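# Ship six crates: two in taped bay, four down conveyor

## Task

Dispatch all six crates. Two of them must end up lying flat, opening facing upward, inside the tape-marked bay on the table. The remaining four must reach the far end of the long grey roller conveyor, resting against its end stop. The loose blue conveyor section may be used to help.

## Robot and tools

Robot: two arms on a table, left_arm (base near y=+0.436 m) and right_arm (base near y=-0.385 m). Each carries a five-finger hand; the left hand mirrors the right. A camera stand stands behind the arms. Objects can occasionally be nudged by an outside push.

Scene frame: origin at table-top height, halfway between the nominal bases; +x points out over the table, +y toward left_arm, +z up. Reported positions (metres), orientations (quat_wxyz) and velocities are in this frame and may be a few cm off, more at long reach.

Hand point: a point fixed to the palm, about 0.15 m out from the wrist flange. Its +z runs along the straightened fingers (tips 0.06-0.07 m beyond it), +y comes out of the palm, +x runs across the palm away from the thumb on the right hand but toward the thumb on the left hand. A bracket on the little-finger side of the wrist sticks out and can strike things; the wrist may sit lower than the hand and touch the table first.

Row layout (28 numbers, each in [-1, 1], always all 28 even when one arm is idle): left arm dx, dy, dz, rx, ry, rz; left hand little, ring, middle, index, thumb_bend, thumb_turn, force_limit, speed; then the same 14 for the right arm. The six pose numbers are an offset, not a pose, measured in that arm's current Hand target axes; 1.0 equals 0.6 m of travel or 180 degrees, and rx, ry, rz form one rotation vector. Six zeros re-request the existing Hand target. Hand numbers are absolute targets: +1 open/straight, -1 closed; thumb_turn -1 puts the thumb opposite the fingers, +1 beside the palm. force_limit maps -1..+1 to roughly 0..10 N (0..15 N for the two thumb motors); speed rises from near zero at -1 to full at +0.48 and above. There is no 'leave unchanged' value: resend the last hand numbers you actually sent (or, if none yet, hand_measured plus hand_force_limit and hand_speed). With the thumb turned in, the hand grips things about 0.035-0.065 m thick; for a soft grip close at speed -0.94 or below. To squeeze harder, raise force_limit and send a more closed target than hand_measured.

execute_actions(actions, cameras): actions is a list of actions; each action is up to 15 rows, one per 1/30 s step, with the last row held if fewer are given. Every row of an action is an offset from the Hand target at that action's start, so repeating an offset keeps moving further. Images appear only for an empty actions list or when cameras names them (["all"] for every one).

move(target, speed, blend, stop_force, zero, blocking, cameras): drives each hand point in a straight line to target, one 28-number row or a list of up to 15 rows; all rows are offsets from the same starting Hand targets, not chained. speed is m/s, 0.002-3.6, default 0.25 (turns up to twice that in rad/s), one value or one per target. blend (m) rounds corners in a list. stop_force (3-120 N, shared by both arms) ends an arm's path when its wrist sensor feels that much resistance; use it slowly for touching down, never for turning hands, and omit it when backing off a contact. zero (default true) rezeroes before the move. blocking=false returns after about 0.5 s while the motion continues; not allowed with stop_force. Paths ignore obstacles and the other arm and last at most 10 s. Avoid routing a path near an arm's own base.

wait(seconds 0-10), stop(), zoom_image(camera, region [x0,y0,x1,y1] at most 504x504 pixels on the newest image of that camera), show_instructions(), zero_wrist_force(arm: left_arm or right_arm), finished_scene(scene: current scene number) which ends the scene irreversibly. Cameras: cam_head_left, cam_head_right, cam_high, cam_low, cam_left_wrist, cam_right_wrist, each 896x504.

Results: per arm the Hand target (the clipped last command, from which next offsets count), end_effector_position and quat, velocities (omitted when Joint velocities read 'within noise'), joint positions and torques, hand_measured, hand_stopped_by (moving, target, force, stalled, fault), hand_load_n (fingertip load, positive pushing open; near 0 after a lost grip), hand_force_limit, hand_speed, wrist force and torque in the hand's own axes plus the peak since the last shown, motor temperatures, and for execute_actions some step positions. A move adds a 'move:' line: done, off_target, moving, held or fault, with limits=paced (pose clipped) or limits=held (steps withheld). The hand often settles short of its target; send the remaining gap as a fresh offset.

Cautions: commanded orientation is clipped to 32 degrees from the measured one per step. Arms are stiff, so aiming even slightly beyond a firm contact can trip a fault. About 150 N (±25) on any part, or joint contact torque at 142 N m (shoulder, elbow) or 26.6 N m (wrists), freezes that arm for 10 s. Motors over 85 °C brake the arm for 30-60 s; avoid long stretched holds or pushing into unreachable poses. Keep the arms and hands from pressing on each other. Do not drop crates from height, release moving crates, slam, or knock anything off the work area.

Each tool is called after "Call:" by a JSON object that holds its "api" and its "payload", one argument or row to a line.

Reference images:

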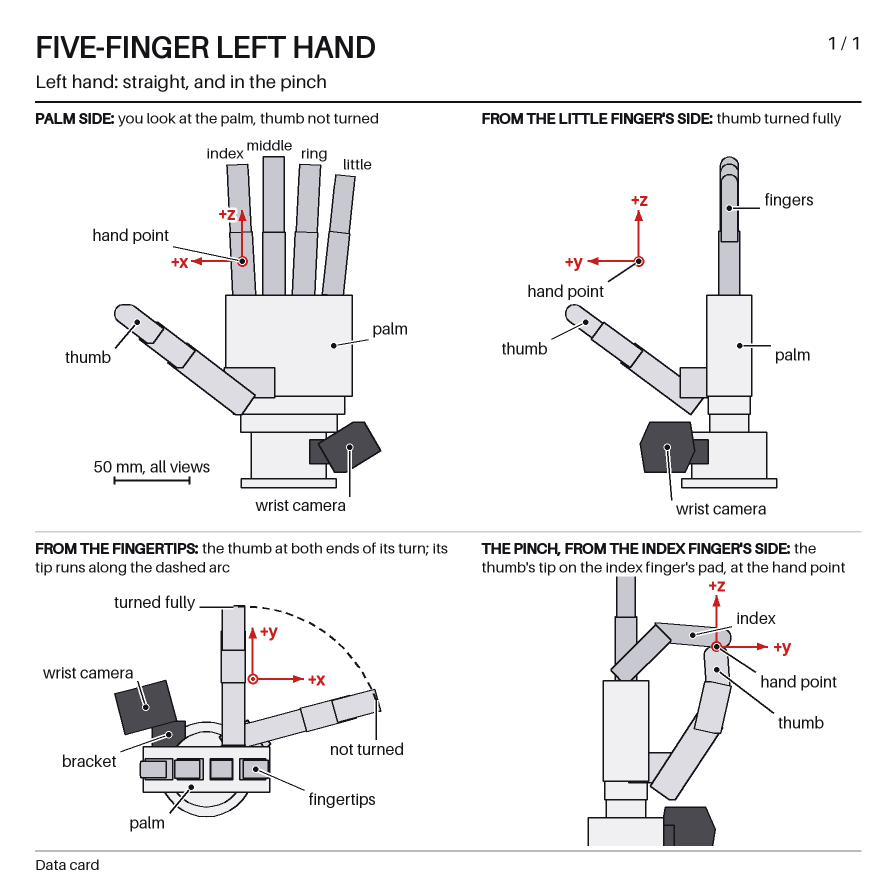

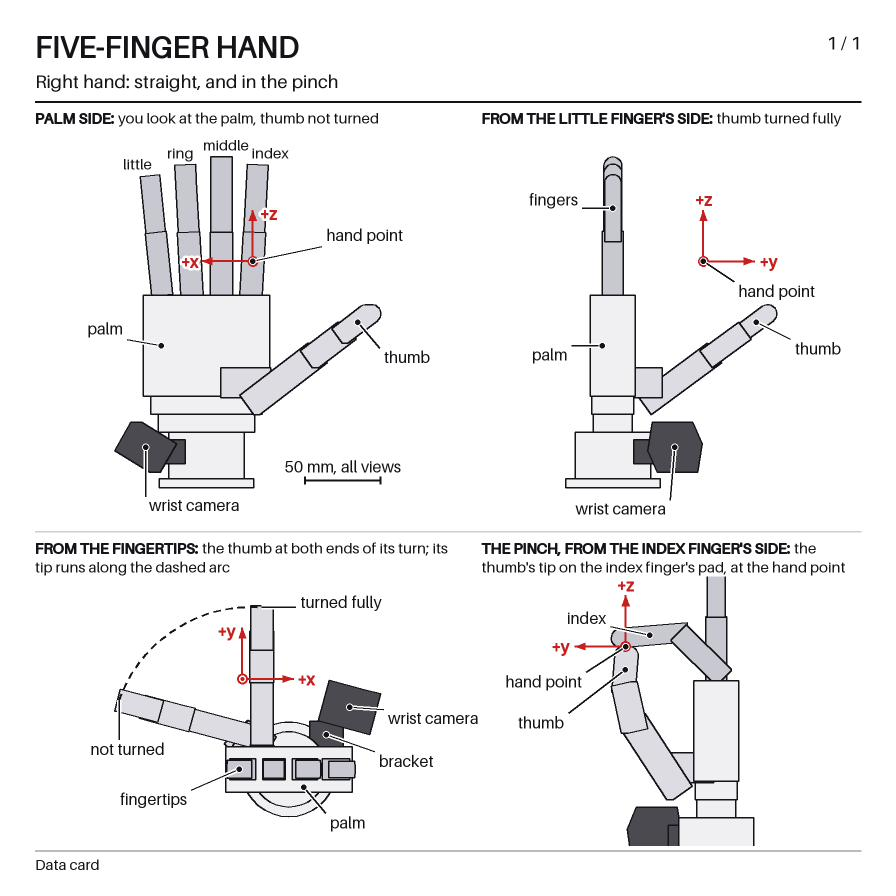

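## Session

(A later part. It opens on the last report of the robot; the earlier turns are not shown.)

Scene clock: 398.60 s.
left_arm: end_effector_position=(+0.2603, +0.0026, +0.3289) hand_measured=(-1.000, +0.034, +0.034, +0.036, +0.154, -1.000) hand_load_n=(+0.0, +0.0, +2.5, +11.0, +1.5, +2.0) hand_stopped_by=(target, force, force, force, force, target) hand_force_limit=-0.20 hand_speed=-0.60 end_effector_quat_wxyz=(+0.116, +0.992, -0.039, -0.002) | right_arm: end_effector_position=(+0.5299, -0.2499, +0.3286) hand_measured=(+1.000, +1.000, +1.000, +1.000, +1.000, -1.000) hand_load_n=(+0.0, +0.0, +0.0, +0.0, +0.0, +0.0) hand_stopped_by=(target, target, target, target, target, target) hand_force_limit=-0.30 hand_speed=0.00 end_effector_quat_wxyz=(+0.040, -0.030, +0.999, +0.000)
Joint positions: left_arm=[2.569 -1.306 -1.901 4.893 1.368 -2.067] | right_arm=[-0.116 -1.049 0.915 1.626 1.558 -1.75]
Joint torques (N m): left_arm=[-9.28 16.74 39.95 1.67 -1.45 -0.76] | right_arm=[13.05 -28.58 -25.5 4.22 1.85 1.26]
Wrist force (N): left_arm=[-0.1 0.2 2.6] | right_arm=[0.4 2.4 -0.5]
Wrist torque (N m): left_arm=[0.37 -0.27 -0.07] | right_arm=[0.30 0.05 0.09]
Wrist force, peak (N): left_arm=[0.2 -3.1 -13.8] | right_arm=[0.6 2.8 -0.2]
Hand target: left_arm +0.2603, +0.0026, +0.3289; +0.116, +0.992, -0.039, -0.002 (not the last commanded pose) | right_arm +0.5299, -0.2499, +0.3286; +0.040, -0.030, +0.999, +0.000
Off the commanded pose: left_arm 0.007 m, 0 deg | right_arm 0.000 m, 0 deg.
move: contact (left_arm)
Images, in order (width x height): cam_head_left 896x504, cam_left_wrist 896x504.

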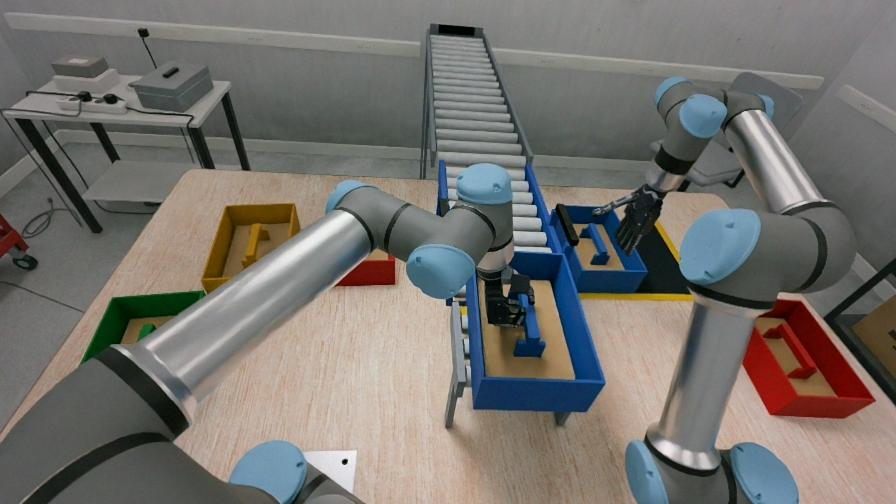

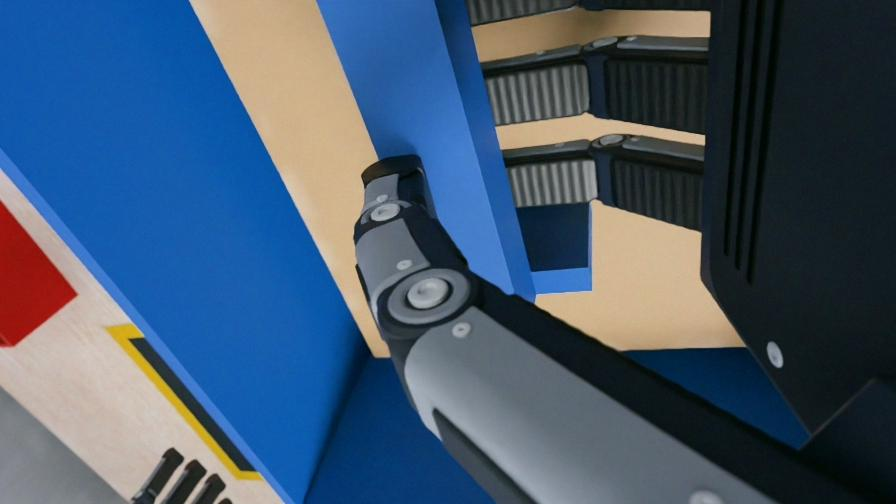

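Call:
{"api": "execute_actions", "payload": {
  "actions": [
    [[0,0,0,0,0,0,-1,-0.6,-0.6,-0.6,1,-1,-0.2,-0.3,0,0,0,0,0,0,1,1,1,1,1,-1,-0.3,0]],
    [[0,0,0,0,0,0,-1,-0.6,-0.6,-0.6,1,-1,-0.2,-0.3,0,0,0,0,0,0,1,1,1,1,1,-1,-0.3,0]],
    [[0,0,0,0,0,0,-1,0.25,0.25,0.25,1,-1,-0.2,-0.5,0,0,0,0,0,0,1,1,1,1,1,-1,-0.3,0]],
    [[0,0,0,0,0,0,-1,0.25,0.25,0.25,1,-1,-0.2,-0.5,0,0,0,0,0,0,1,1,1,1,1,-1,-0.3,0]]
  ],
  "cameras": ["cam_left_wrist","cam_high"]
}}

Scene clock: 401.83 s.
left_arm: end_effector_position=(+0.2603, +0.0026, +0.3290) hand_measured=(-1.000, +0.250, +0.250, +0.250, +1.000, -1.000) hand_load_n=(+0.5, +0.0, +0.0, +0.0, +0.0, +0.0) hand_stopped_by=(target, target, target, target, target, target) hand_force_limit=-0.20 hand_speed=-0.50 end_effector_quat_wxyz=(+0.116, +0.992, -0.039, -0.002) | right_arm: end_effector_position=(+0.5299, -0.2499, +0.3286) hand_measured=(+1.000, +1.000, +1.000, +1.000, +1.000, -1.000) hand_load_n=(+0.0, +0.0, -0.5, +0.0, +0.0, +0.0) hand_stopped_by=(target, target, target, target, target, target) hand_force_limit=-0.30 hand_speed=0.00 end_effector_quat_wxyz=(+0.040, -0.030, +0.999, +0.000)
Joint positions: left_arm=[2.569 -1.306 -1.901 4.893 1.368 -2.067] | right_arm=[-0.116 -1.049 0.915 1.626 1.558 -1.75]
Joint torques (N m): left_arm=[-9.55 15.39 17.5 1.1 -1.25 1.27] | right_arm=[13.18 -28.41 -25.57 4.28 1.95 1.21]
Wrist force (N): left_arm=[-0.7 1.2 -1.6] | right_arm=[0.3 2.5 -0.3]
Wrist torque (N m): left_arm=[0.63 0.00 -0.05] | right_arm=[0.31 0.06 0.09]
Wrist force, peak (N): left_arm=[10.4 1.1 -1.0] | right_arm=[0.4 2.9 -0.1]
Hand target: left_arm +0.2603, +0.0026, +0.3289; +0.116, +0.992, -0.039, -0.002 | right_arm +0.5299, -0.2499, +0.3286; +0.040, -0.030, +0.999, +0.000
Off the commanded pose: left_arm 0.000 m, 0 deg | right_arm 0.000 m, 0 deg.
Step readings (end_effector_position of left_arm | right_arm):
0: (+0.2603, +0.0026, +0.3289) | (+0.5299, -0.2499, +0.3286)
1: (+0.2603, +0.0026, +0.3289) | (+0.5299, -0.2499, +0.3286)
2: (+0.2603, +0.0026, +0.3289) | (+0.5299, -0.2499, +0.3286)
4: (+0.2602, +0.0026, +0.3289) | (+0.5299, -0.2499, +0.3286)
8: (+0.2602, +0.0026, +0.3289) | (+0.5299, -0.2499, +0.3286)
15: (+0.2602, +0.0026, +0.3289) | (+0.5299, -0.2499, +0.3286)
16: (+0.2602, +0.0026, +0.3289) | (+0.5299, -0.2499, +0.3286)
17: (+0.2602, +0.0026, +0.3289) | (+0.5299, -0.2499, +0.3286)
19: (+0.2602, +0.0026, +0.3289) | (+0.5299, -0.2499, +0.3286)
23: (+0.2603, +0.0026, +0.3289) | (+0.5299, -0.2499, +0.3286)
30: (+0.2603, +0.0026, +0.3289) | (+0.5299, -0.2499, +0.3286)
31: (+0.2603, +0.0026, +0.3289) | (+0.5299, -0.2499, +0.3286)
32: (+0.2603, +0.0026, +0.3289) | (+0.5299, -0.2499, +0.3286)
34: (+0.2603, +0.0026, +0.3290) | (+0.5299, -0.2499, +0.3286)
38: (+0.2603, +0.0026, +0.3290) | (+0.5299, -0.2499, +0.3286)
45: (+0.2603, +0.0026, +0.3290) | (+0.5299, -0.2499, +0.3286)
46: (+0.2603, +0.0026, +0.3290) | (+0.5299, -0.2499, +0.3286)
47: (+0.2603, +0.0026, +0.3290) | (+0.5299, -0.2499, +0.3286)
49: (+0.2603, +0.0026, +0.3290) | (+0.5299, -0.2499, +0.3286)
53: (+0.2603, +0.0026, +0.3290) | (+0.5299, -0.2499, +0.3286)
60: (+0.2603, +0.0026, +0.3290) | (+0.5299, -0.2499, +0.3286)
Images, in order (width x height): cam_high 896x504, cam_left_wrist 896x504.

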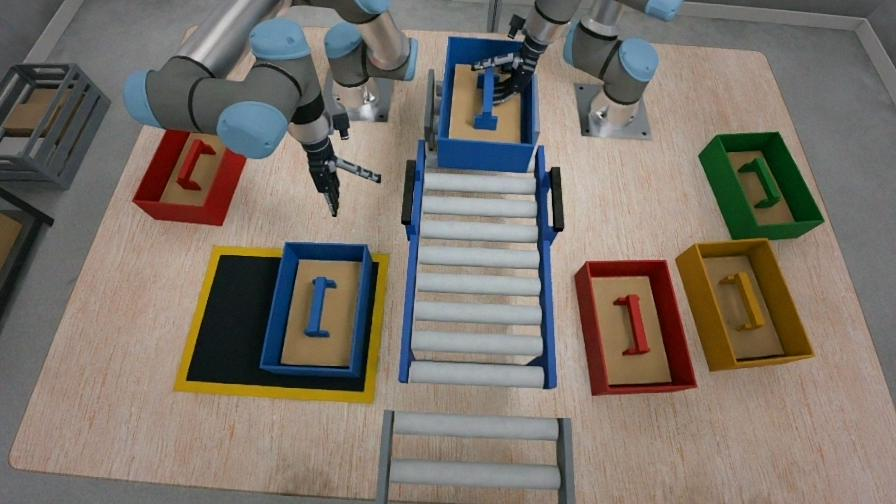

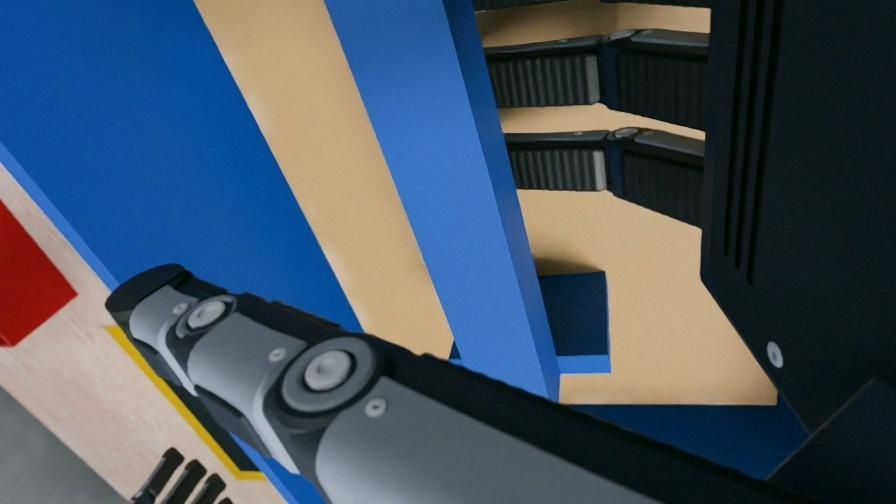

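Call:
{"api": "zoom_image", "payload": {
  "camera": "cam_high",
  "region": [400, 10, 580, 190]
}}

Scaled by 2.800 from the camera's 896x504 image, which has a finer 1280x720 frame.

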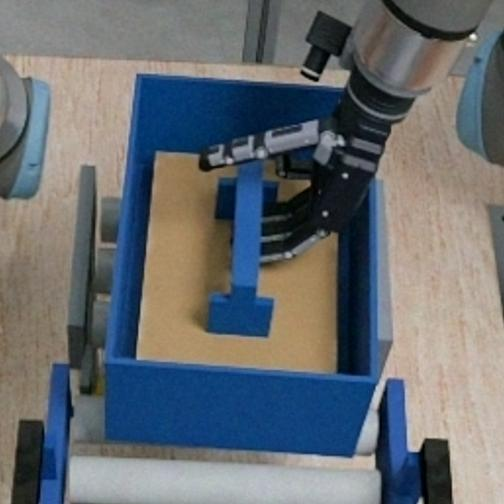

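Call:
{"api": "move", "payload": {
  "target": [
    [0,-0.033,0,0,0,0,-1,0.25,0.25,0.25,1,-1,-0.2,-0.5,0,0,0,0,0,0,1,1,1,1,1,-1,-0.3,0],
    [0.0012,0.023,-0.2266,0,0,0,-1,0.25,0.25,0.25,1,-1,-0.2,-0.5,0,0,0,0,0,0,1,1,1,1,1,-1,-0.3,0]
  ],
  "speed": 0.1,
  "cameras": ["cam_left_wrist","cam_high"]
}}

Scene clock: 406.57 s.
left_arm: end_effector_position=(+0.2616, +0.0205, +0.4643) hand_measured=(-1.000, +0.250, +0.250, +0.250, +1.000, -1.000) hand_load_n=(+0.0, +0.0, +0.0, +0.0, +0.0, +0.0) hand_stopped_by=(target, target, target, target, target, target) hand_force_limit=-0.20 hand_speed=-0.50 end_effector_quat_wxyz=(+0.116, +0.992, -0.039, -0.002) | right_arm: end_effector_position=(+0.5299, -0.2499, +0.3286) hand_measured=(+1.000, +1.000, +1.000, +1.000, +1.000, -1.000) hand_load_n=(+0.0, +0.0, +0.0, +0.0, +0.0, +0.0) hand_stopped_by=(target, target, target, target, target, target) hand_force_limit=-0.30 hand_speed=0.00 end_effector_quat_wxyz=(+0.040, -0.030, +0.999, +0.000)
Joint positions: left_arm=[2.612 -1.308 -1.548 4.533 1.363 -2.024] | right_arm=[-0.116 -1.049 0.915 1.626 1.558 -1.75]
Joint torques (N m): left_arm=[-11.91 3.78 35.73 1.17 2.31 1.12] | right_arm=[12.66 -28.42 -25.48 4.24 1.85 1.21]
Wrist force (N): left_arm=[-0.9 0.5 -2.1] | right_arm=[0.0 2.4 0.0]
Wrist torque (N m): left_arm=[0.55 0.03 0.05] | right_arm=[0.27 0.10 0.07]
Wrist force, peak (N): left_arm=[-1.7 -10.2 9.8] | right_arm=[0.4 2.8 -0.5]
Hand target: left_arm +0.2616, +0.0205, +0.4644; +0.116, +0.992, -0.039, -0.002 | right_arm +0.5299, -0.2499, +0.3286; +0.040, -0.030, +0.999, +0.000
Off the commanded pose: left_arm 0.000 m, 0 deg | right_arm 0.000 m, 0 deg.
move: done
Images, in order (width x height): cam_high 896x504, cam_left_wrist 896x504.

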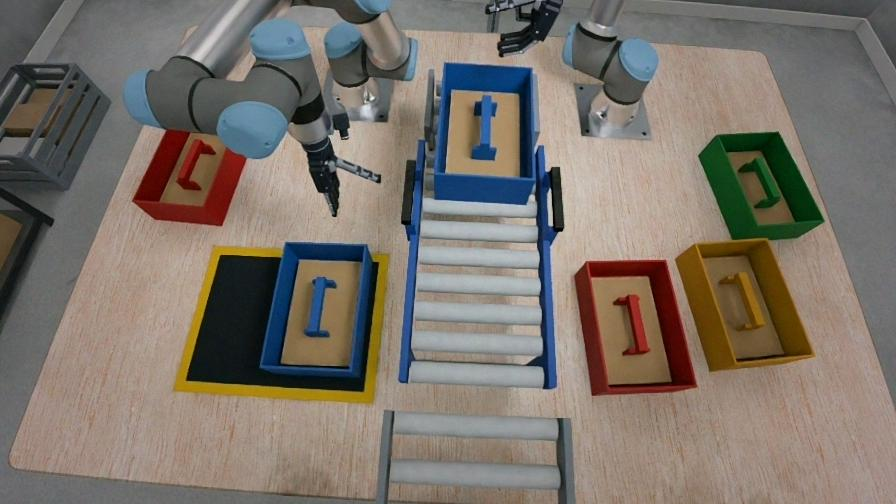

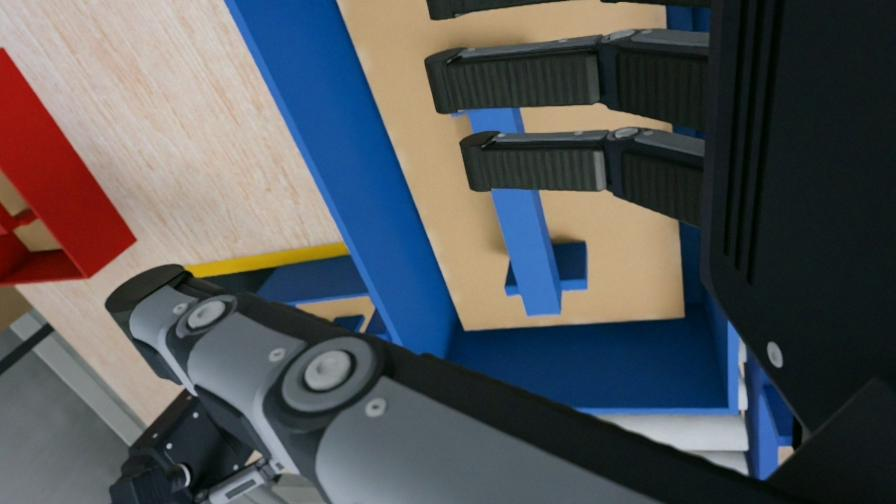

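Call:
{"api": "move", "payload": {
  "target": [0,0,0,0,0,0,-1,0.25,0.25,0.25,1,-1,-0.2,-0.5,0.396,-0.9282,0.1018,0,0.0255,0.0191,-1,0.25,0.25,0.25,1,-1,-0.2,0.3],
  "speed": 0.25,
  "cameras": ["cam_high","cam_right_wrist"]
}}

Scene clock: 411.40 s.
left_arm: end_effector_position=(+0.2616, +0.0205, +0.4644) hand_measured=(-1.000, +0.250, +0.250, +0.250, +1.000, -1.000) hand_load_n=(+0.0, +0.0, +0.0, +0.0, +0.0, -0.5) hand_stopped_by=(target, target, target, target, target, target) hand_force_limit=-0.20 hand_speed=-0.50 end_effector_quat_wxyz=(+0.116, +0.992, -0.039, -0.002) | right_arm: end_effector_position=(+0.3317, -0.8197, +0.2495) hand_measured=(-1.000, +0.250, +0.250, +0.250, +1.000, -1.000) hand_load_n=(+0.0, +0.0, +0.0, +0.0, +0.0, +0.0) hand_stopped_by=(target, target, target, target, target, target) hand_force_limit=-0.20 hand_speed=0.30 end_effector_quat_wxyz=(+0.000, +0.000, +1.000, +0.000)
Joint positions: left_arm=[2.612 -1.309 -1.548 4.533 1.363 -2.024] | right_arm=[-1.202 -0.823 0.758 1.637 1.57 -2.777]
Joint torques (N m): left_arm=[-10.27 3.65 35.95 0.75 2.3 1.26] | right_arm=[-13.52 -35.99 -24.65 4.48 2.01 -1.89]
Wrist force (N): left_arm=[-1.0 0.5 -1.8] | right_arm=[0.5 2.4 0.0]
Wrist torque (N m): left_arm=[0.53 0.07 0.04] | right_arm=[0.29 0.05 0.27]
Wrist force, peak (N): left_arm=[-1.2 0.2 -2.1] | right_arm=[0.2 3.2 -0.5]
Hand target: left_arm +0.2616, +0.0205, +0.4644; +0.116, +0.992, -0.039, -0.002 | right_arm +0.3317, -0.8198, +0.2495; +0.000, +0.000, +1.000, +0.000
Off the commanded pose: left_arm 0.000 m, 0 deg | right_arm 0.000 m, 0 deg.
move: done
Images, in order (width x height): cam_high 896x504, cam_right_wrist 896x504.

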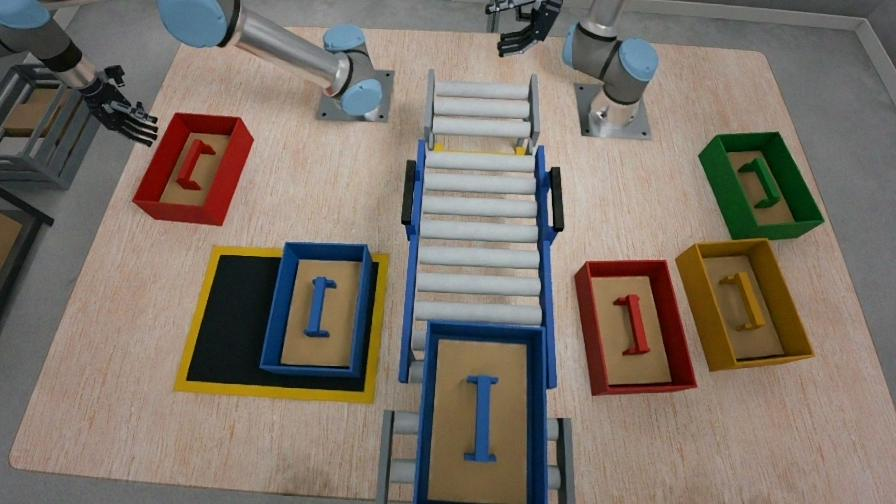

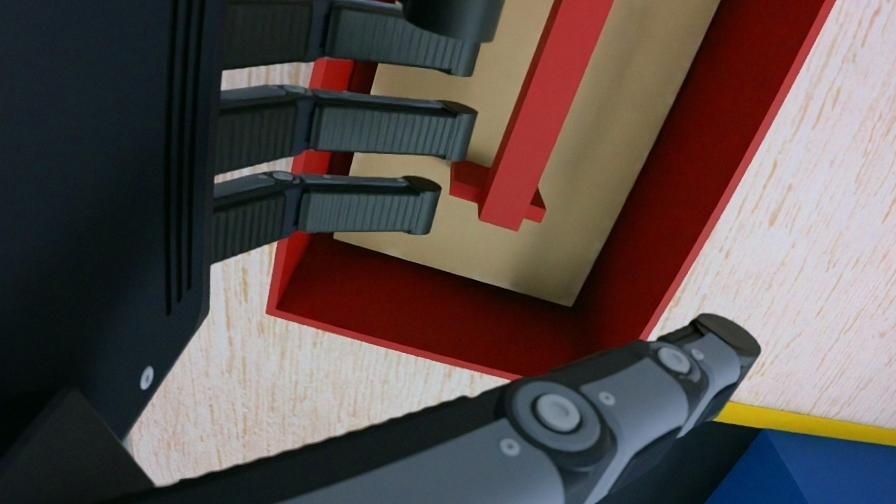

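Call:
{"api": "zoom_image", "payload": {
  "camera": "cam_high",
  "region": [120, 100, 260, 240]
}}

Call:
{"api": "zoom_image", "payload": {
  "camera": "cam_high",
  "region": [560, 240, 720, 400]
}}

Call:
{"api": "zoom_image", "payload": {
  "camera": "cam_high",
  "region": [670, 230, 830, 390]
}}

Call:
{"api": "zoom_image", "payload": {
  "camera": "cam_high",
  "region": [690, 120, 840, 270]
}}

Scaled by 3.600 from the camera's 896x504 image, which has a finer 1280x720 frame.

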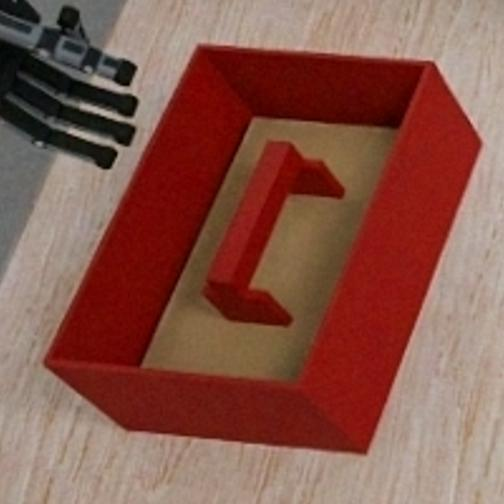

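Scaled by 3.150 from the camera's 896x504 image, which has a finer 1280x720 frame.

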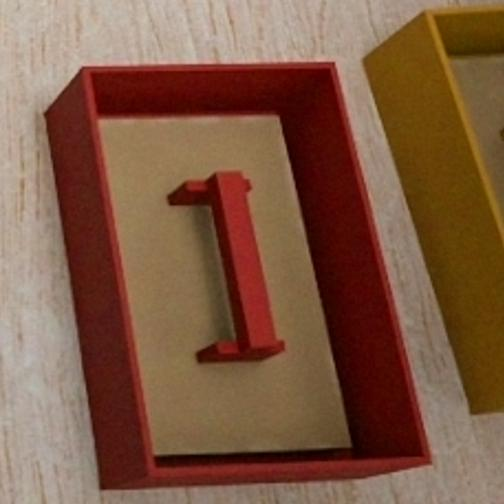

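Scaled by 3.150 from the camera's 896x504 image, which has a finer 1280x720 frame.

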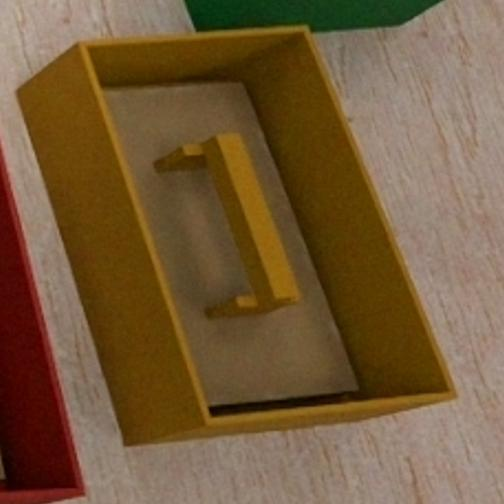

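Scaled by 3.360 from the camera's 896x504 image, which has a finer 1280x720 frame.

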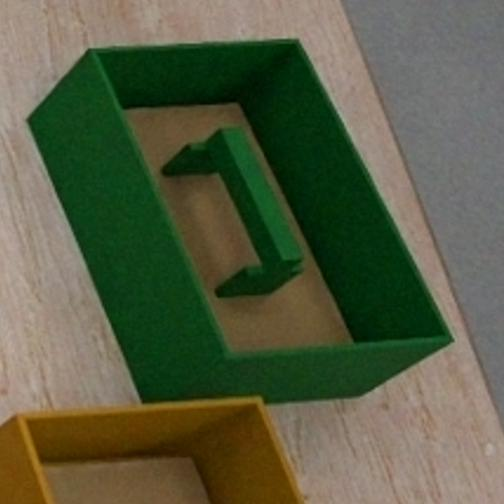

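Call:
{"api": "move", "payload": {
  "target": [0,0,0,0,0,0,-1,0.25,0.25,0.25,1,-1,-0.2,-0.5,0.0158,0.0145,0.145,0,0,0.0167,-1,0.25,0.25,0.25,1,-1,-0.2,0.3],
  "speed": 0.2,
  "cameras": ["cam_high","cam_right_wrist"]
}}

Scene clock: 417.77 s.
left_arm: end_effector_position=(+0.2616, +0.0205, +0.4644) hand_measured=(-1.000, +0.250, +0.250, +0.250, +1.000, -1.000) hand_load_n=(+0.0, +0.0, +0.0, +0.0, -0.5, +0.0) hand_stopped_by=(target, target, target, target, target, target) hand_force_limit=-0.20 hand_speed=-0.50 end_effector_quat_wxyz=(+0.116, +0.992, -0.039, -0.002) | right_arm: end_effector_position=(+0.3222, -0.8110, +0.1626) hand_measured=(-1.000, +0.250, +0.250, +0.250, +1.000, -1.000) hand_load_n=(+0.0, +0.0, +0.0, +0.0, +0.0, +0.0) hand_stopped_by=(target, target, target, target, target, target) hand_force_limit=-0.20 hand_speed=0.30 end_effector_quat_wxyz=(+0.000, +0.026, +1.000, +0.000)
Joint positions: left_arm=[2.612 -1.309 -1.548 4.533 1.363 -2.024] | right_arm=[-1.216 -0.856 1.037 1.39 1.57 -2.739]
Joint torques (N m): left_arm=[-11.54 4.47 35.72 0.52 2.34 1.19] | right_arm=[-13.39 -53.71 -8.89 0.3 -2.11 1.36]
Wrist force (N): left_arm=[-0.9 0.2 -1.9] | right_arm=[0.4 2.4 0.0]
Wrist torque (N m): left_arm=[0.50 0.05 0.06] | right_arm=[0.29 0.05 0.11]
Wrist force, peak (N): left_arm=[-1.2 0.5 -2.1] | right_arm=[0.7 2.7 -0.4]
Hand target: left_arm +0.2616, +0.0205, +0.4644; +0.116, +0.992, -0.039, -0.002 | right_arm +0.3222, -0.8110, +0.1625; +0.000, +0.026, +1.000, +0.000
Off the commanded pose: left_arm 0.000 m, 0 deg | right_arm 0.000 m, 0 deg.
move: done
Images, in order (width x height): cam_high 896x504, cam_right_wrist 896x504.

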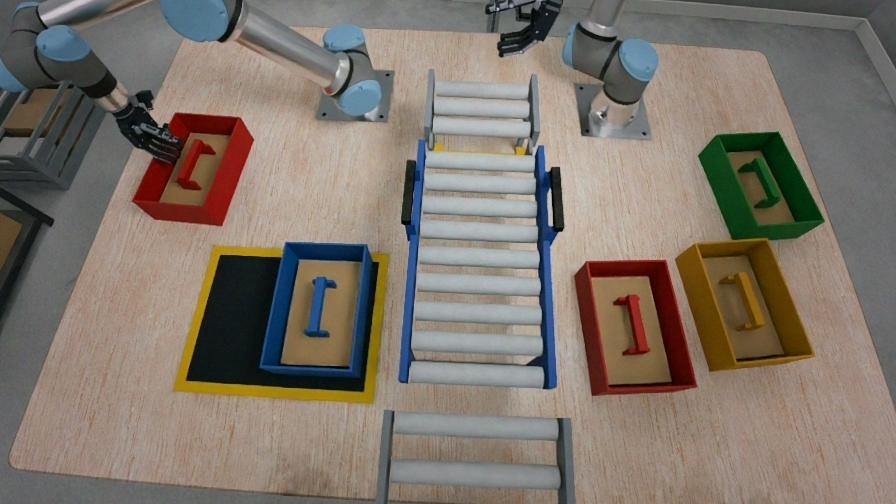

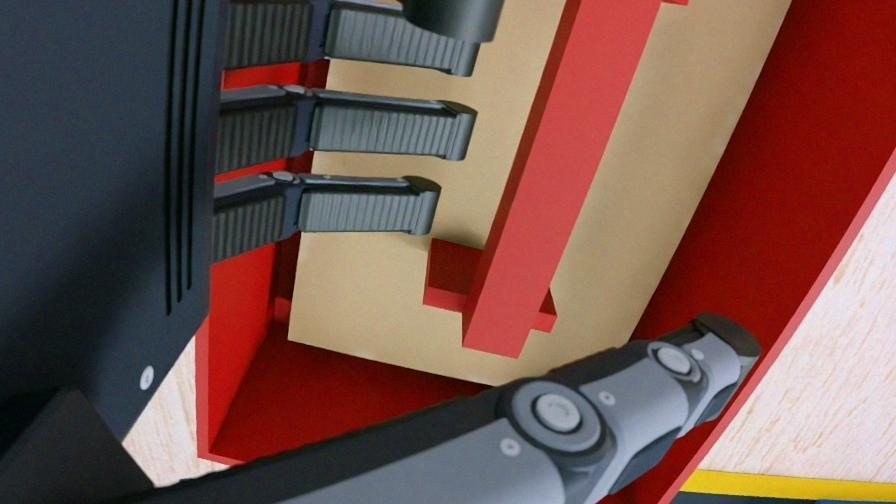

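Call:
{"api": "move", "payload": {
  "target": [0,0,0,0,0,0,-1,0.25,0.25,0.25,1,-1,-0.2,-0.5,0,0,0.0908,0,0,0,-1,0.25,0.25,0.25,1,-1,-0.2,0.3],
  "speed": 0.06,
  "stop_force": 12,
  "cameras": ["cam_right_wrist"]
}}

Scene clock: 420.20 s.
left_arm: end_effector_position=(+0.2616, +0.0205, +0.4644) hand_measured=(-1.000, +0.250, +0.250, +0.250, +1.000, -1.000) hand_load_n=(+0.0, +0.0, +0.0, +0.0, +0.0, +0.0) hand_stopped_by=(target, target, target, target, target, target) hand_force_limit=-0.20 hand_speed=-0.50 end_effector_quat_wxyz=(+0.116, +0.992, -0.039, -0.002) | right_arm: end_effector_position=(+0.3222, -0.8109, +0.1080) hand_measured=(-1.000, +0.250, +0.250, +0.250, +1.000, -1.000) hand_load_n=(+0.0, +0.0, -0.5, +0.0, +0.0, +0.0) hand_stopped_by=(target, target, target, target, target, target) hand_force_limit=-0.20 hand_speed=0.30 end_effector_quat_wxyz=(+0.000, +0.026, +1.000, +0.000)
Joint positions: left_arm=[2.612 -1.309 -1.548 4.533 1.363 -2.024] | right_arm=[-1.216 -0.821 1.12 1.273 1.57 -2.739]
Joint torques (N m): left_arm=[-11.2 5.73 35 0.91 2.15 1.3] | right_arm=[7.48 -34.68 -8.28 0.32 -1.94 1.28]
Wrist force (N): left_arm=[-0.8 0.3 -1.8] | right_arm=[0.6 2.3 -1.4]
Wrist torque (N m): left_arm=[0.51 0.04 0.06] | right_arm=[0.38 0.06 0.13]
Wrist force, peak (N): left_arm=[-1.1 0.4 -2.1] | right_arm=[0.6 2.3 -1.4]
Hand target: left_arm +0.2616, +0.0205, +0.4644; +0.116, +0.992, -0.039, -0.002 | right_arm +0.3222, -0.8109, +0.1080; +0.000, +0.026, +1.000, +0.000
Off the commanded pose: left_arm 0.000 m, 0 deg | right_arm 0.000 m, 0 deg.
move: done
Images, in order (width x height): cam_right_wrist 896x504.

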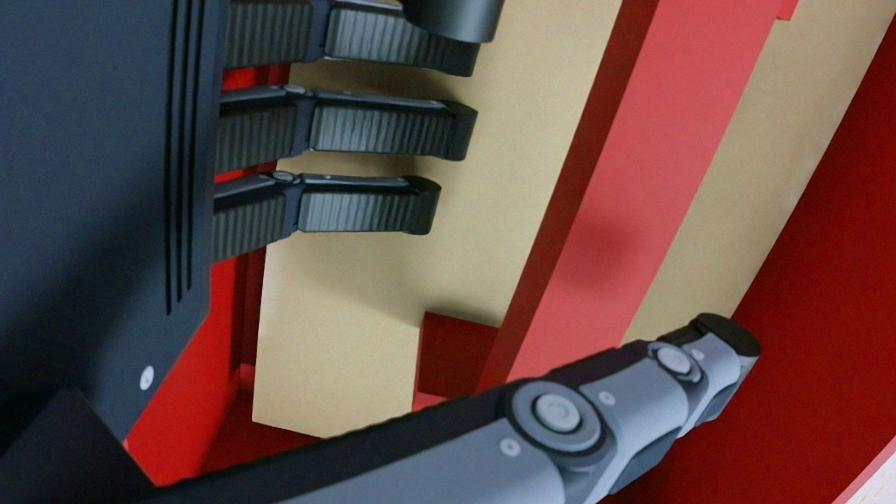

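Call:
{"api": "move", "payload": {
  "target": [0,0,0,0,0,0,-1,0.25,0.25,0.25,1,-1,-0.2,-0.5,0,0.03,0,0,0,0,-1,0.25,0.25,0.25,1,-1,-0.2,0.3],
  "speed": 0.05,
  "stop_force": 12
}}

Call:
{"api": "execute_actions", "payload": {
  "actions": [
    [[0,0,0,0,0,0,-1,0.25,0.25,0.25,1,-1,-0.2,-0.5,0,0,0,0,0,0,-1,-0.6,-0.6,-0.6,1,-1,-0.3,-0.6]],
    [[0,0,0,0,0,0,-1,0.25,0.25,0.25,1,-1,-0.2,-0.5,0,0,0,0,0,0,-1,-0.6,-0.6,-0.6,1,-1,-0.3,-0.6]],
    [[0,0,0,0,0,0,-1,0.25,0.25,0.25,1,-1,-0.2,-0.5,0,0,0,0,0,0,-1,-0.6,-0.6,-0.6,-0.5,-1,-0.2,-0.6]],
    [[0,0,0,0,0,0,-1,0.25,0.25,0.25,1,-1,-0.2,-0.5,0,0,0,0,0,0,-1,-0.6,-0.6,-0.6,-0.5,-1,-0.2,-0.6]]
  ],
  "cameras": ["cam_right_wrist"]
}}

Scene clock: 422.80 s.
left_arm: end_effector_position=(+0.2616, +0.0205, +0.4644) hand_measured=(-1.000, +0.250, +0.250, +0.250, +1.000, -1.000) hand_load_n=(+0.0, +0.0, +0.0, +0.0, -0.5, +0.0) hand_stopped_by=(target, target, target, target, target, target) hand_force_limit=-0.20 hand_speed=-0.50 end_effector_quat_wxyz=(+0.116, +0.992, -0.039, -0.002) | right_arm: end_effector_position=(+0.3231, -0.7930, +0.1080) hand_measured=(-1.000, +0.250, +0.250, +0.250, +1.000, -1.000) hand_load_n=(+0.0, +0.0, -0.5, +0.0, +0.0, +0.0) hand_stopped_by=(target, target, target, target, target, target) hand_force_limit=-0.20 hand_speed=0.30 end_effector_quat_wxyz=(+0.000, +0.026, +1.000, +0.000)
Joint positions: left_arm=[2.612 -1.309 -1.548 4.533 1.363 -2.024] | right_arm=[-1.204 -0.858 1.184 1.245 1.57 -2.726]
Joint torques (N m): left_arm=[-10.93 4.66 35.58 0.66 1.93 1.15] | right_arm=[13.66 -51.76 -7.89 0.39 -1.06 1.22]
Wrist force (N): left_arm=[-0.9 0.4 -1.9] | right_arm=[0.5 1.4 -1.5]
Wrist torque (N m): left_arm=[0.52 0.05 0.05] | right_arm=[0.35 0.06 0.11]
Wrist force, peak (N): left_arm=[-1.0 0.5 -2.2] | right_arm=[0.1 -1.0 -4.0]
Hand target: left_arm +0.2616, +0.0205, +0.4644; +0.116, +0.992, -0.039, -0.002 | right_arm +0.3232, -0.7930, +0.1080; +0.000, +0.026, +1.000, +0.000
Off the commanded pose: left_arm 0.000 m, 0 deg | right_arm 0.000 m, 0 deg.
move: done

Scene clock: 425.00 s.
left_arm: end_effector_position=(+0.2616, +0.0205, +0.4644) hand_measured=(-1.000, +0.250, +0.250, +0.250, +1.000, -1.000) hand_load_n=(+0.0, +0.0, +0.0, +0.0, -0.5, +0.5) hand_stopped_by=(target, target, target, target, target, target) hand_force_limit=-0.20 hand_speed=-0.50 end_effector_quat_wxyz=(+0.116, +0.992, -0.039, -0.002) | right_arm: end_effector_position=(+0.3232, -0.7929, +0.1081) hand_measured=(-1.000, -0.150, -0.150, -0.150, +0.514, -1.000) hand_load_n=(+0.0, +7.5, +8.0, +8.0, +7.5, +0.5) hand_stopped_by=(target, force, force, force, force, target) hand_force_limit=-0.20 hand_speed=-0.60 end_effector_quat_wxyz=(+0.000, +0.026, +1.000, +0.000)
Joint positions: left_arm=[2.612 -1.309 -1.548 4.533 1.363 -2.024] | right_arm=[-1.204 -0.858 1.184 1.245 1.57 -2.726]
Joint torques (N m): left_arm=[-10.58 4.19 36.5 0.81 1.93 1.43] | right_arm=[8.37 -52.47 -27.65 6.1 -2.37 0.46]
Wrist force (N): left_arm=[-1.0 0.3 -1.9] | right_arm=[0.3 2.7 16.3]
Wrist torque (N m): left_arm=[0.52 0.06 0.05] | right_arm=[0.42 -0.33 0.08]
Wrist force, peak (N): left_arm=[-1.2 0.4 -1.9] | right_arm=[0.2 2.4 19.0]
Hand target: left_arm +0.2616, +0.0205, +0.4644; +0.116, +0.992, -0.039, -0.002 | right_arm +0.3232, -0.7930, +0.1080; +0.000, +0.026, +1.000, +0.000
Off the commanded pose: left_arm 0.000 m, 0 deg | right_arm 0.000 m, 0 deg.
Step readings (end_effector_position of left_arm | right_arm):
0: (+0.2616, +0.0205, +0.4644) | (+0.3231, -0.7930, +0.1080)
1: (+0.2616, +0.0205, +0.4644) | (+0.3231, -0.7930, +0.1080)
2: (+0.2616, +0.0205, +0.4644) | (+0.3231, -0.7930, +0.1080)
4: (+0.2616, +0.0205, +0.4644) | (+0.3232, -0.7930, +0.1080)
8: (+0.2616, +0.0205, +0.4644) | (+0.3232, -0.7930, +0.1080)
15: (+0.2616, +0.0205, +0.4644) | (+0.3232, -0.7930, +0.1080)
16: (+0.2616, +0.0205, +0.4644) | (+0.3232, -0.7930, +0.1080)
17: (+0.2616, +0.0205, +0.4644) | (+0.3232, -0.7930, +0.1080)
19: (+0.2616, +0.0205, +0.4644) | (+0.3232, -0.7930, +0.1080)
23: (+0.2616, +0.0205, +0.4644) | (+0.3232, -0.7929, +0.1080)
30: (+0.2616, +0.0205, +0.4644) | (+0.3231, -0.7929, +0.1080)
31: (+0.2616, +0.0205, +0.4644) | (+0.3231, -0.7929, +0.1080)
32: (+0.2616, +0.0205, +0.4644) | (+0.3231, -0.7929, +0.1080)
34: (+0.2616, +0.0205, +0.4644) | (+0.3231, -0.7929, +0.1080)
38: (+0.2616, +0.0205, +0.4644) | (+0.3231, -0.7929, +0.1080)
45: (+0.2616, +0.0205, +0.4644) | (+0.3232, -0.7929, +0.1080)
46: (+0.2616, +0.0205, +0.4644) | (+0.3232, -0.7929, +0.1080)
47: (+0.2616, +0.0205, +0.4644) | (+0.3232, -0.7929, +0.1080)
49: (+0.2616, +0.0205, +0.4644) | (+0.3232, -0.7929, +0.1080)
53: (+0.2616, +0.0205, +0.4644) | (+0.3232, -0.7929, +0.1080)
60: (+0.2616, +0.0205, +0.4644) | (+0.3232, -0.7929, +0.1081)
Images, in order (width x height): cam_right_wrist 896x504.

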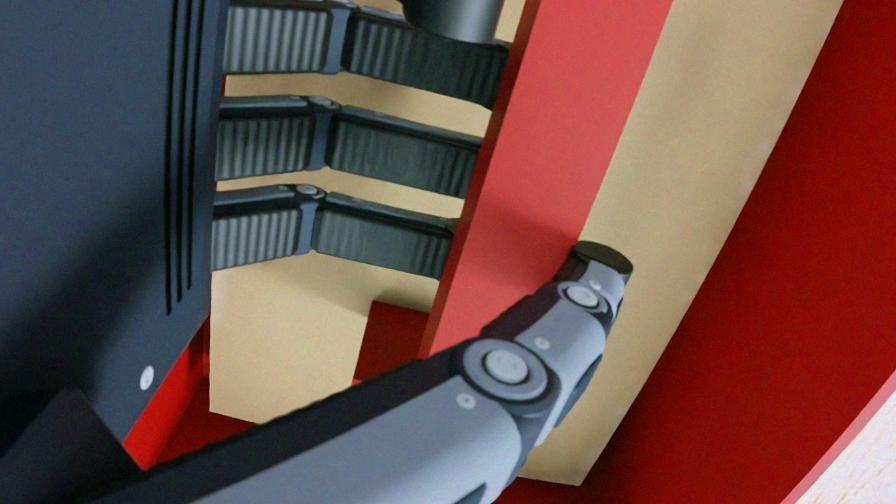

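Call:
{"api": "move", "payload": {
  "target": [0,0,0,0,0,0,-1,0.25,0.25,0.25,1,-1,-0.2,-0.5,0,0,-0.17,0,0,0,-1,-0.6,-0.6,-0.6,-0.5,-1,-0.2,-0.6],
  "speed": 0.08,
  "cameras": ["cam_right_wrist","cam_high","cam_low"]
}}

Scene clock: 427.33 s.
left_arm: end_effector_position=(+0.2616, +0.0205, +0.4644) hand_measured=(-1.000, +0.250, +0.250, +0.250, +1.000, -1.000) hand_load_n=(+0.0, +0.0, +0.0, +0.0, +0.0, +0.0) hand_stopped_by=(target, target, target, target, target, target) hand_force_limit=-0.20 hand_speed=-0.50 end_effector_quat_wxyz=(+0.116, +0.992, -0.039, -0.002) | right_arm: end_effector_position=(+0.3231, -0.7930, +0.2099) hand_measured=(-1.000, -0.150, -0.150, -0.150, +0.514, -1.000) hand_load_n=(+0.0, +6.0, +9.0, +10.5, +6.5, +1.5) hand_stopped_by=(target, force, force, force, force, target) hand_force_limit=-0.20 hand_speed=-0.60 end_effector_quat_wxyz=(+0.000, +0.026, +1.000, +0.000) end_effector_velocity=(+0.000, +0.001, +0.000) end_effector_angular_velocity=(+0.005, +0.003, +0.001)
Joint positions: left_arm=[2.612 -1.309 -1.548 4.533 1.363 -2.024] | right_arm=[-1.204 -0.914 1.014 1.472 1.57 -2.726]
Joint velocities: left_arm=[within noise] | right_arm=[0.001 0.002 -0.001 0.005 0.001 -0.001]
Joint torques (N m): left_arm=[-11.15 4.14 36.97 0.96 2.01 1.11] | right_arm=[-7.94 -60.94 -30.07 7.13 1.19 -1.71]
Wrist force (N): left_arm=[-1.0 0.6 -1.7] | right_arm=[0.3 2.5 19.6]
Wrist torque (N m): left_arm=[0.55 0.06 0.04] | right_arm=[0.41 -0.25 0.12]
Wrist force, peak (N): left_arm=[-1.1 0.3 -2.1] | right_arm=[-0.3 2.2 21.4]
Hand target: left_arm +0.2616, +0.0205, +0.4644; +0.116, +0.992, -0.039, -0.002 | right_arm +0.3231, -0.7930, +0.2100; +0.000, +0.026, +1.000, +0.000
Off the commanded pose: left_arm 0.000 m, 0 deg | right_arm 0.000 m, 0 deg.
move: done
Images, in order (width x height): cam_high 896x504, cam_low 896x504, cam_right_wrist 896x504.

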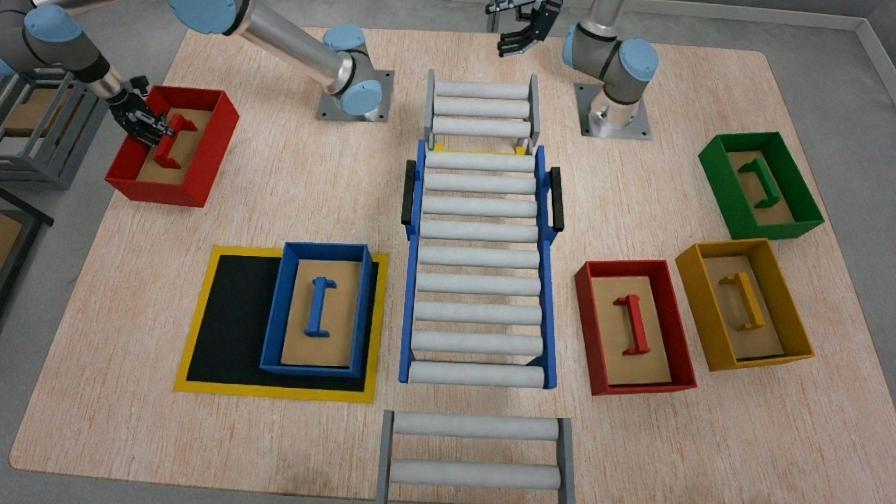

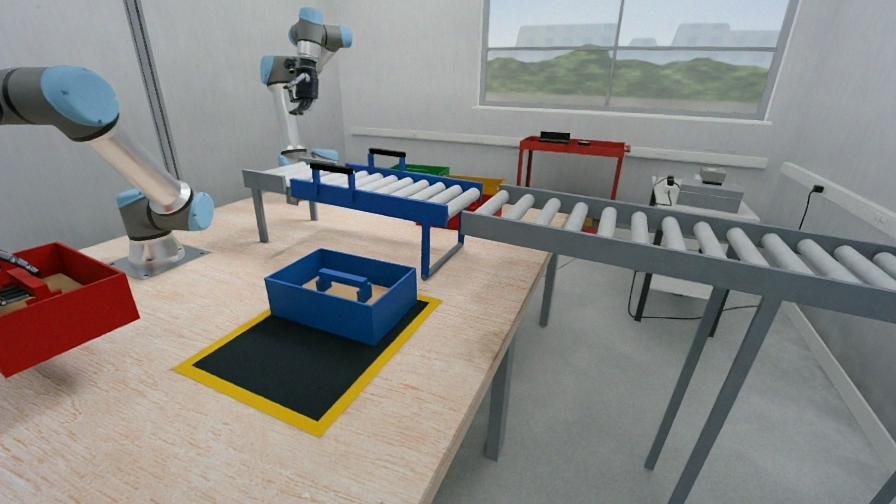

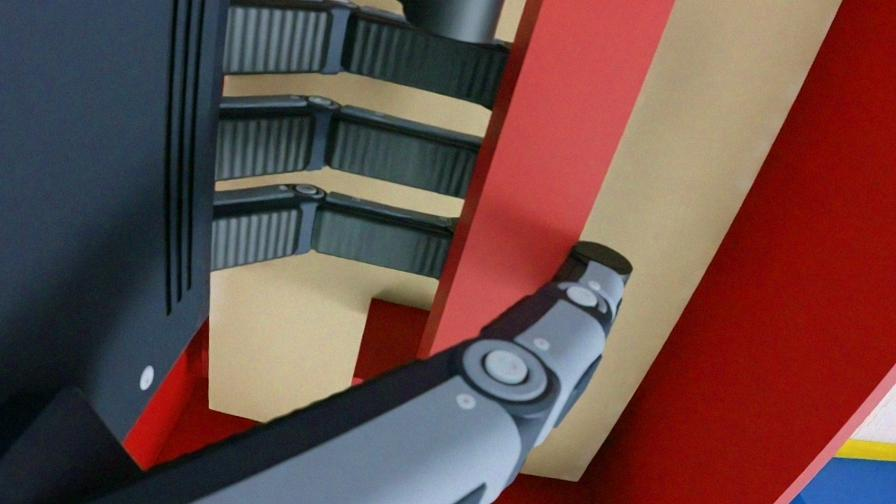

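Call:
{"api": "move", "payload": {
  "target": [0,0,0,0,0,0,-1,0.25,0.25,0.25,1,-1,-0.2,-0.5,-0.633,0.375,0,0,0,-0.0183,-1,-0.6,-0.6,-0.6,-0.5,-1,-0.2,-0.6],
  "speed": 0.2,
  "cameras": ["cam_high","cam_low","cam_right_wrist"]
}}

Scene clock: 432.87 s.
left_arm: end_effector_position=(+0.2616, +0.0205, +0.4644) hand_measured=(-1.000, +0.250, +0.250, +0.250, +1.000, -1.000) hand_load_n=(+0.0, +0.0, +0.0, +0.0, -0.5, +0.0) hand_stopped_by=(target, target, target, target, target, target) hand_force_limit=-0.20 hand_speed=-0.50 end_effector_quat_wxyz=(+0.116, +0.992, -0.039, -0.002) | right_arm: end_effector_position=(+0.7128, -0.5879, +0.2097) hand_measured=(-1.000, -0.150, -0.150, -0.148, +0.514, -1.000) hand_load_n=(+0.5, +1.5, +8.5, +15.0, +5.5, +2.0) hand_stopped_by=(target, force, force, force, force, target) hand_force_limit=-0.20 hand_speed=-0.60 end_effector_quat_wxyz=(+0.158, +0.042, +0.986, -0.039)
Joint positions: left_arm=[2.612 -1.309 -1.548 4.533 1.363 -2.024] | right_arm=[-0.555 -0.405 0.035 1.625 1.484 -2.031]
Joint torques (N m): left_arm=[-11.56 5.36 35.06 0.75 1.77 1.16] | right_arm=[13.04 -58.97 -31.55 -0.27 -4.01 1.69]
Wrist force (N): left_arm=[-0.8 0.2 -1.7] | right_arm=[6.2 3.3 18.2]
Wrist torque (N m): left_arm=[0.48 0.04 0.06] | right_arm=[0.30 0.06 0.09]
Wrist force, peak (N): left_arm=[-1.0 0.5 -2.2] | right_arm=[2.6 3.1 21.2]
Hand target: left_arm +0.2616, +0.0205, +0.4644; +0.116, +0.992, -0.039, -0.002 | right_arm +0.7143, -0.5884, +0.2103; +0.000, -0.002, +1.000, +0.000
Off the commanded pose: left_arm 0.000 m, 0 deg | right_arm 0.002 m, 19 deg.
elbow stopped short (right arm): the move would have taken joint 3 (elbow) straighter than the controller allows.
move: off_target (right_arm)
Images, in order (width x height): cam_high 896x504, cam_low 896x504, cam_right_wrist 896x504.

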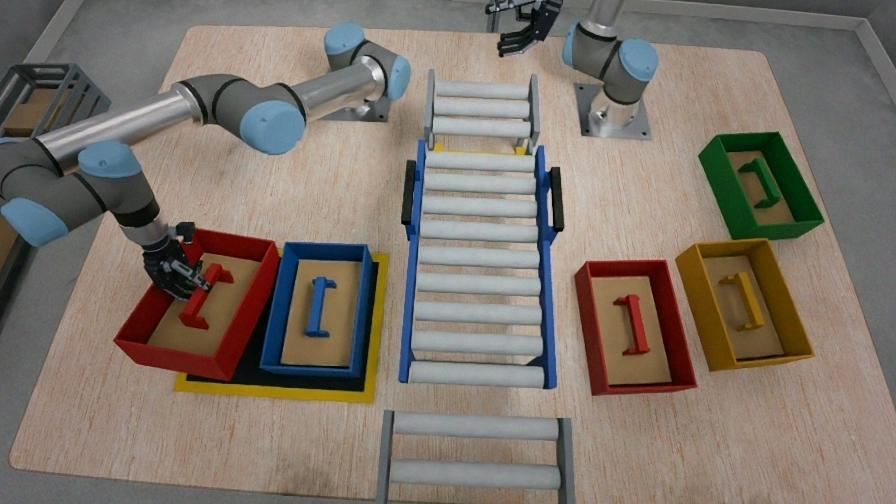

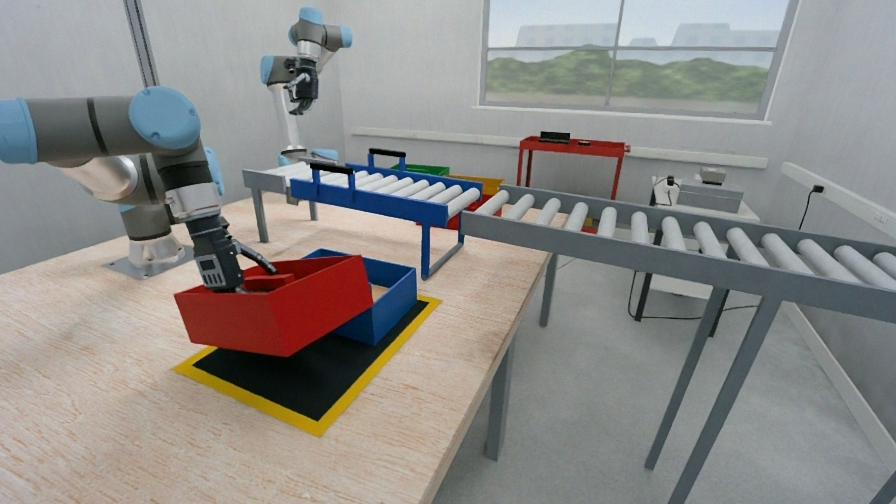

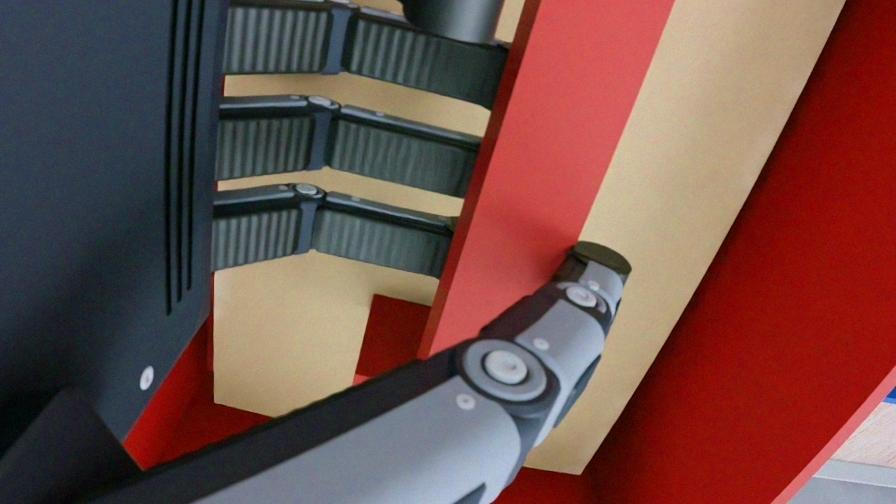

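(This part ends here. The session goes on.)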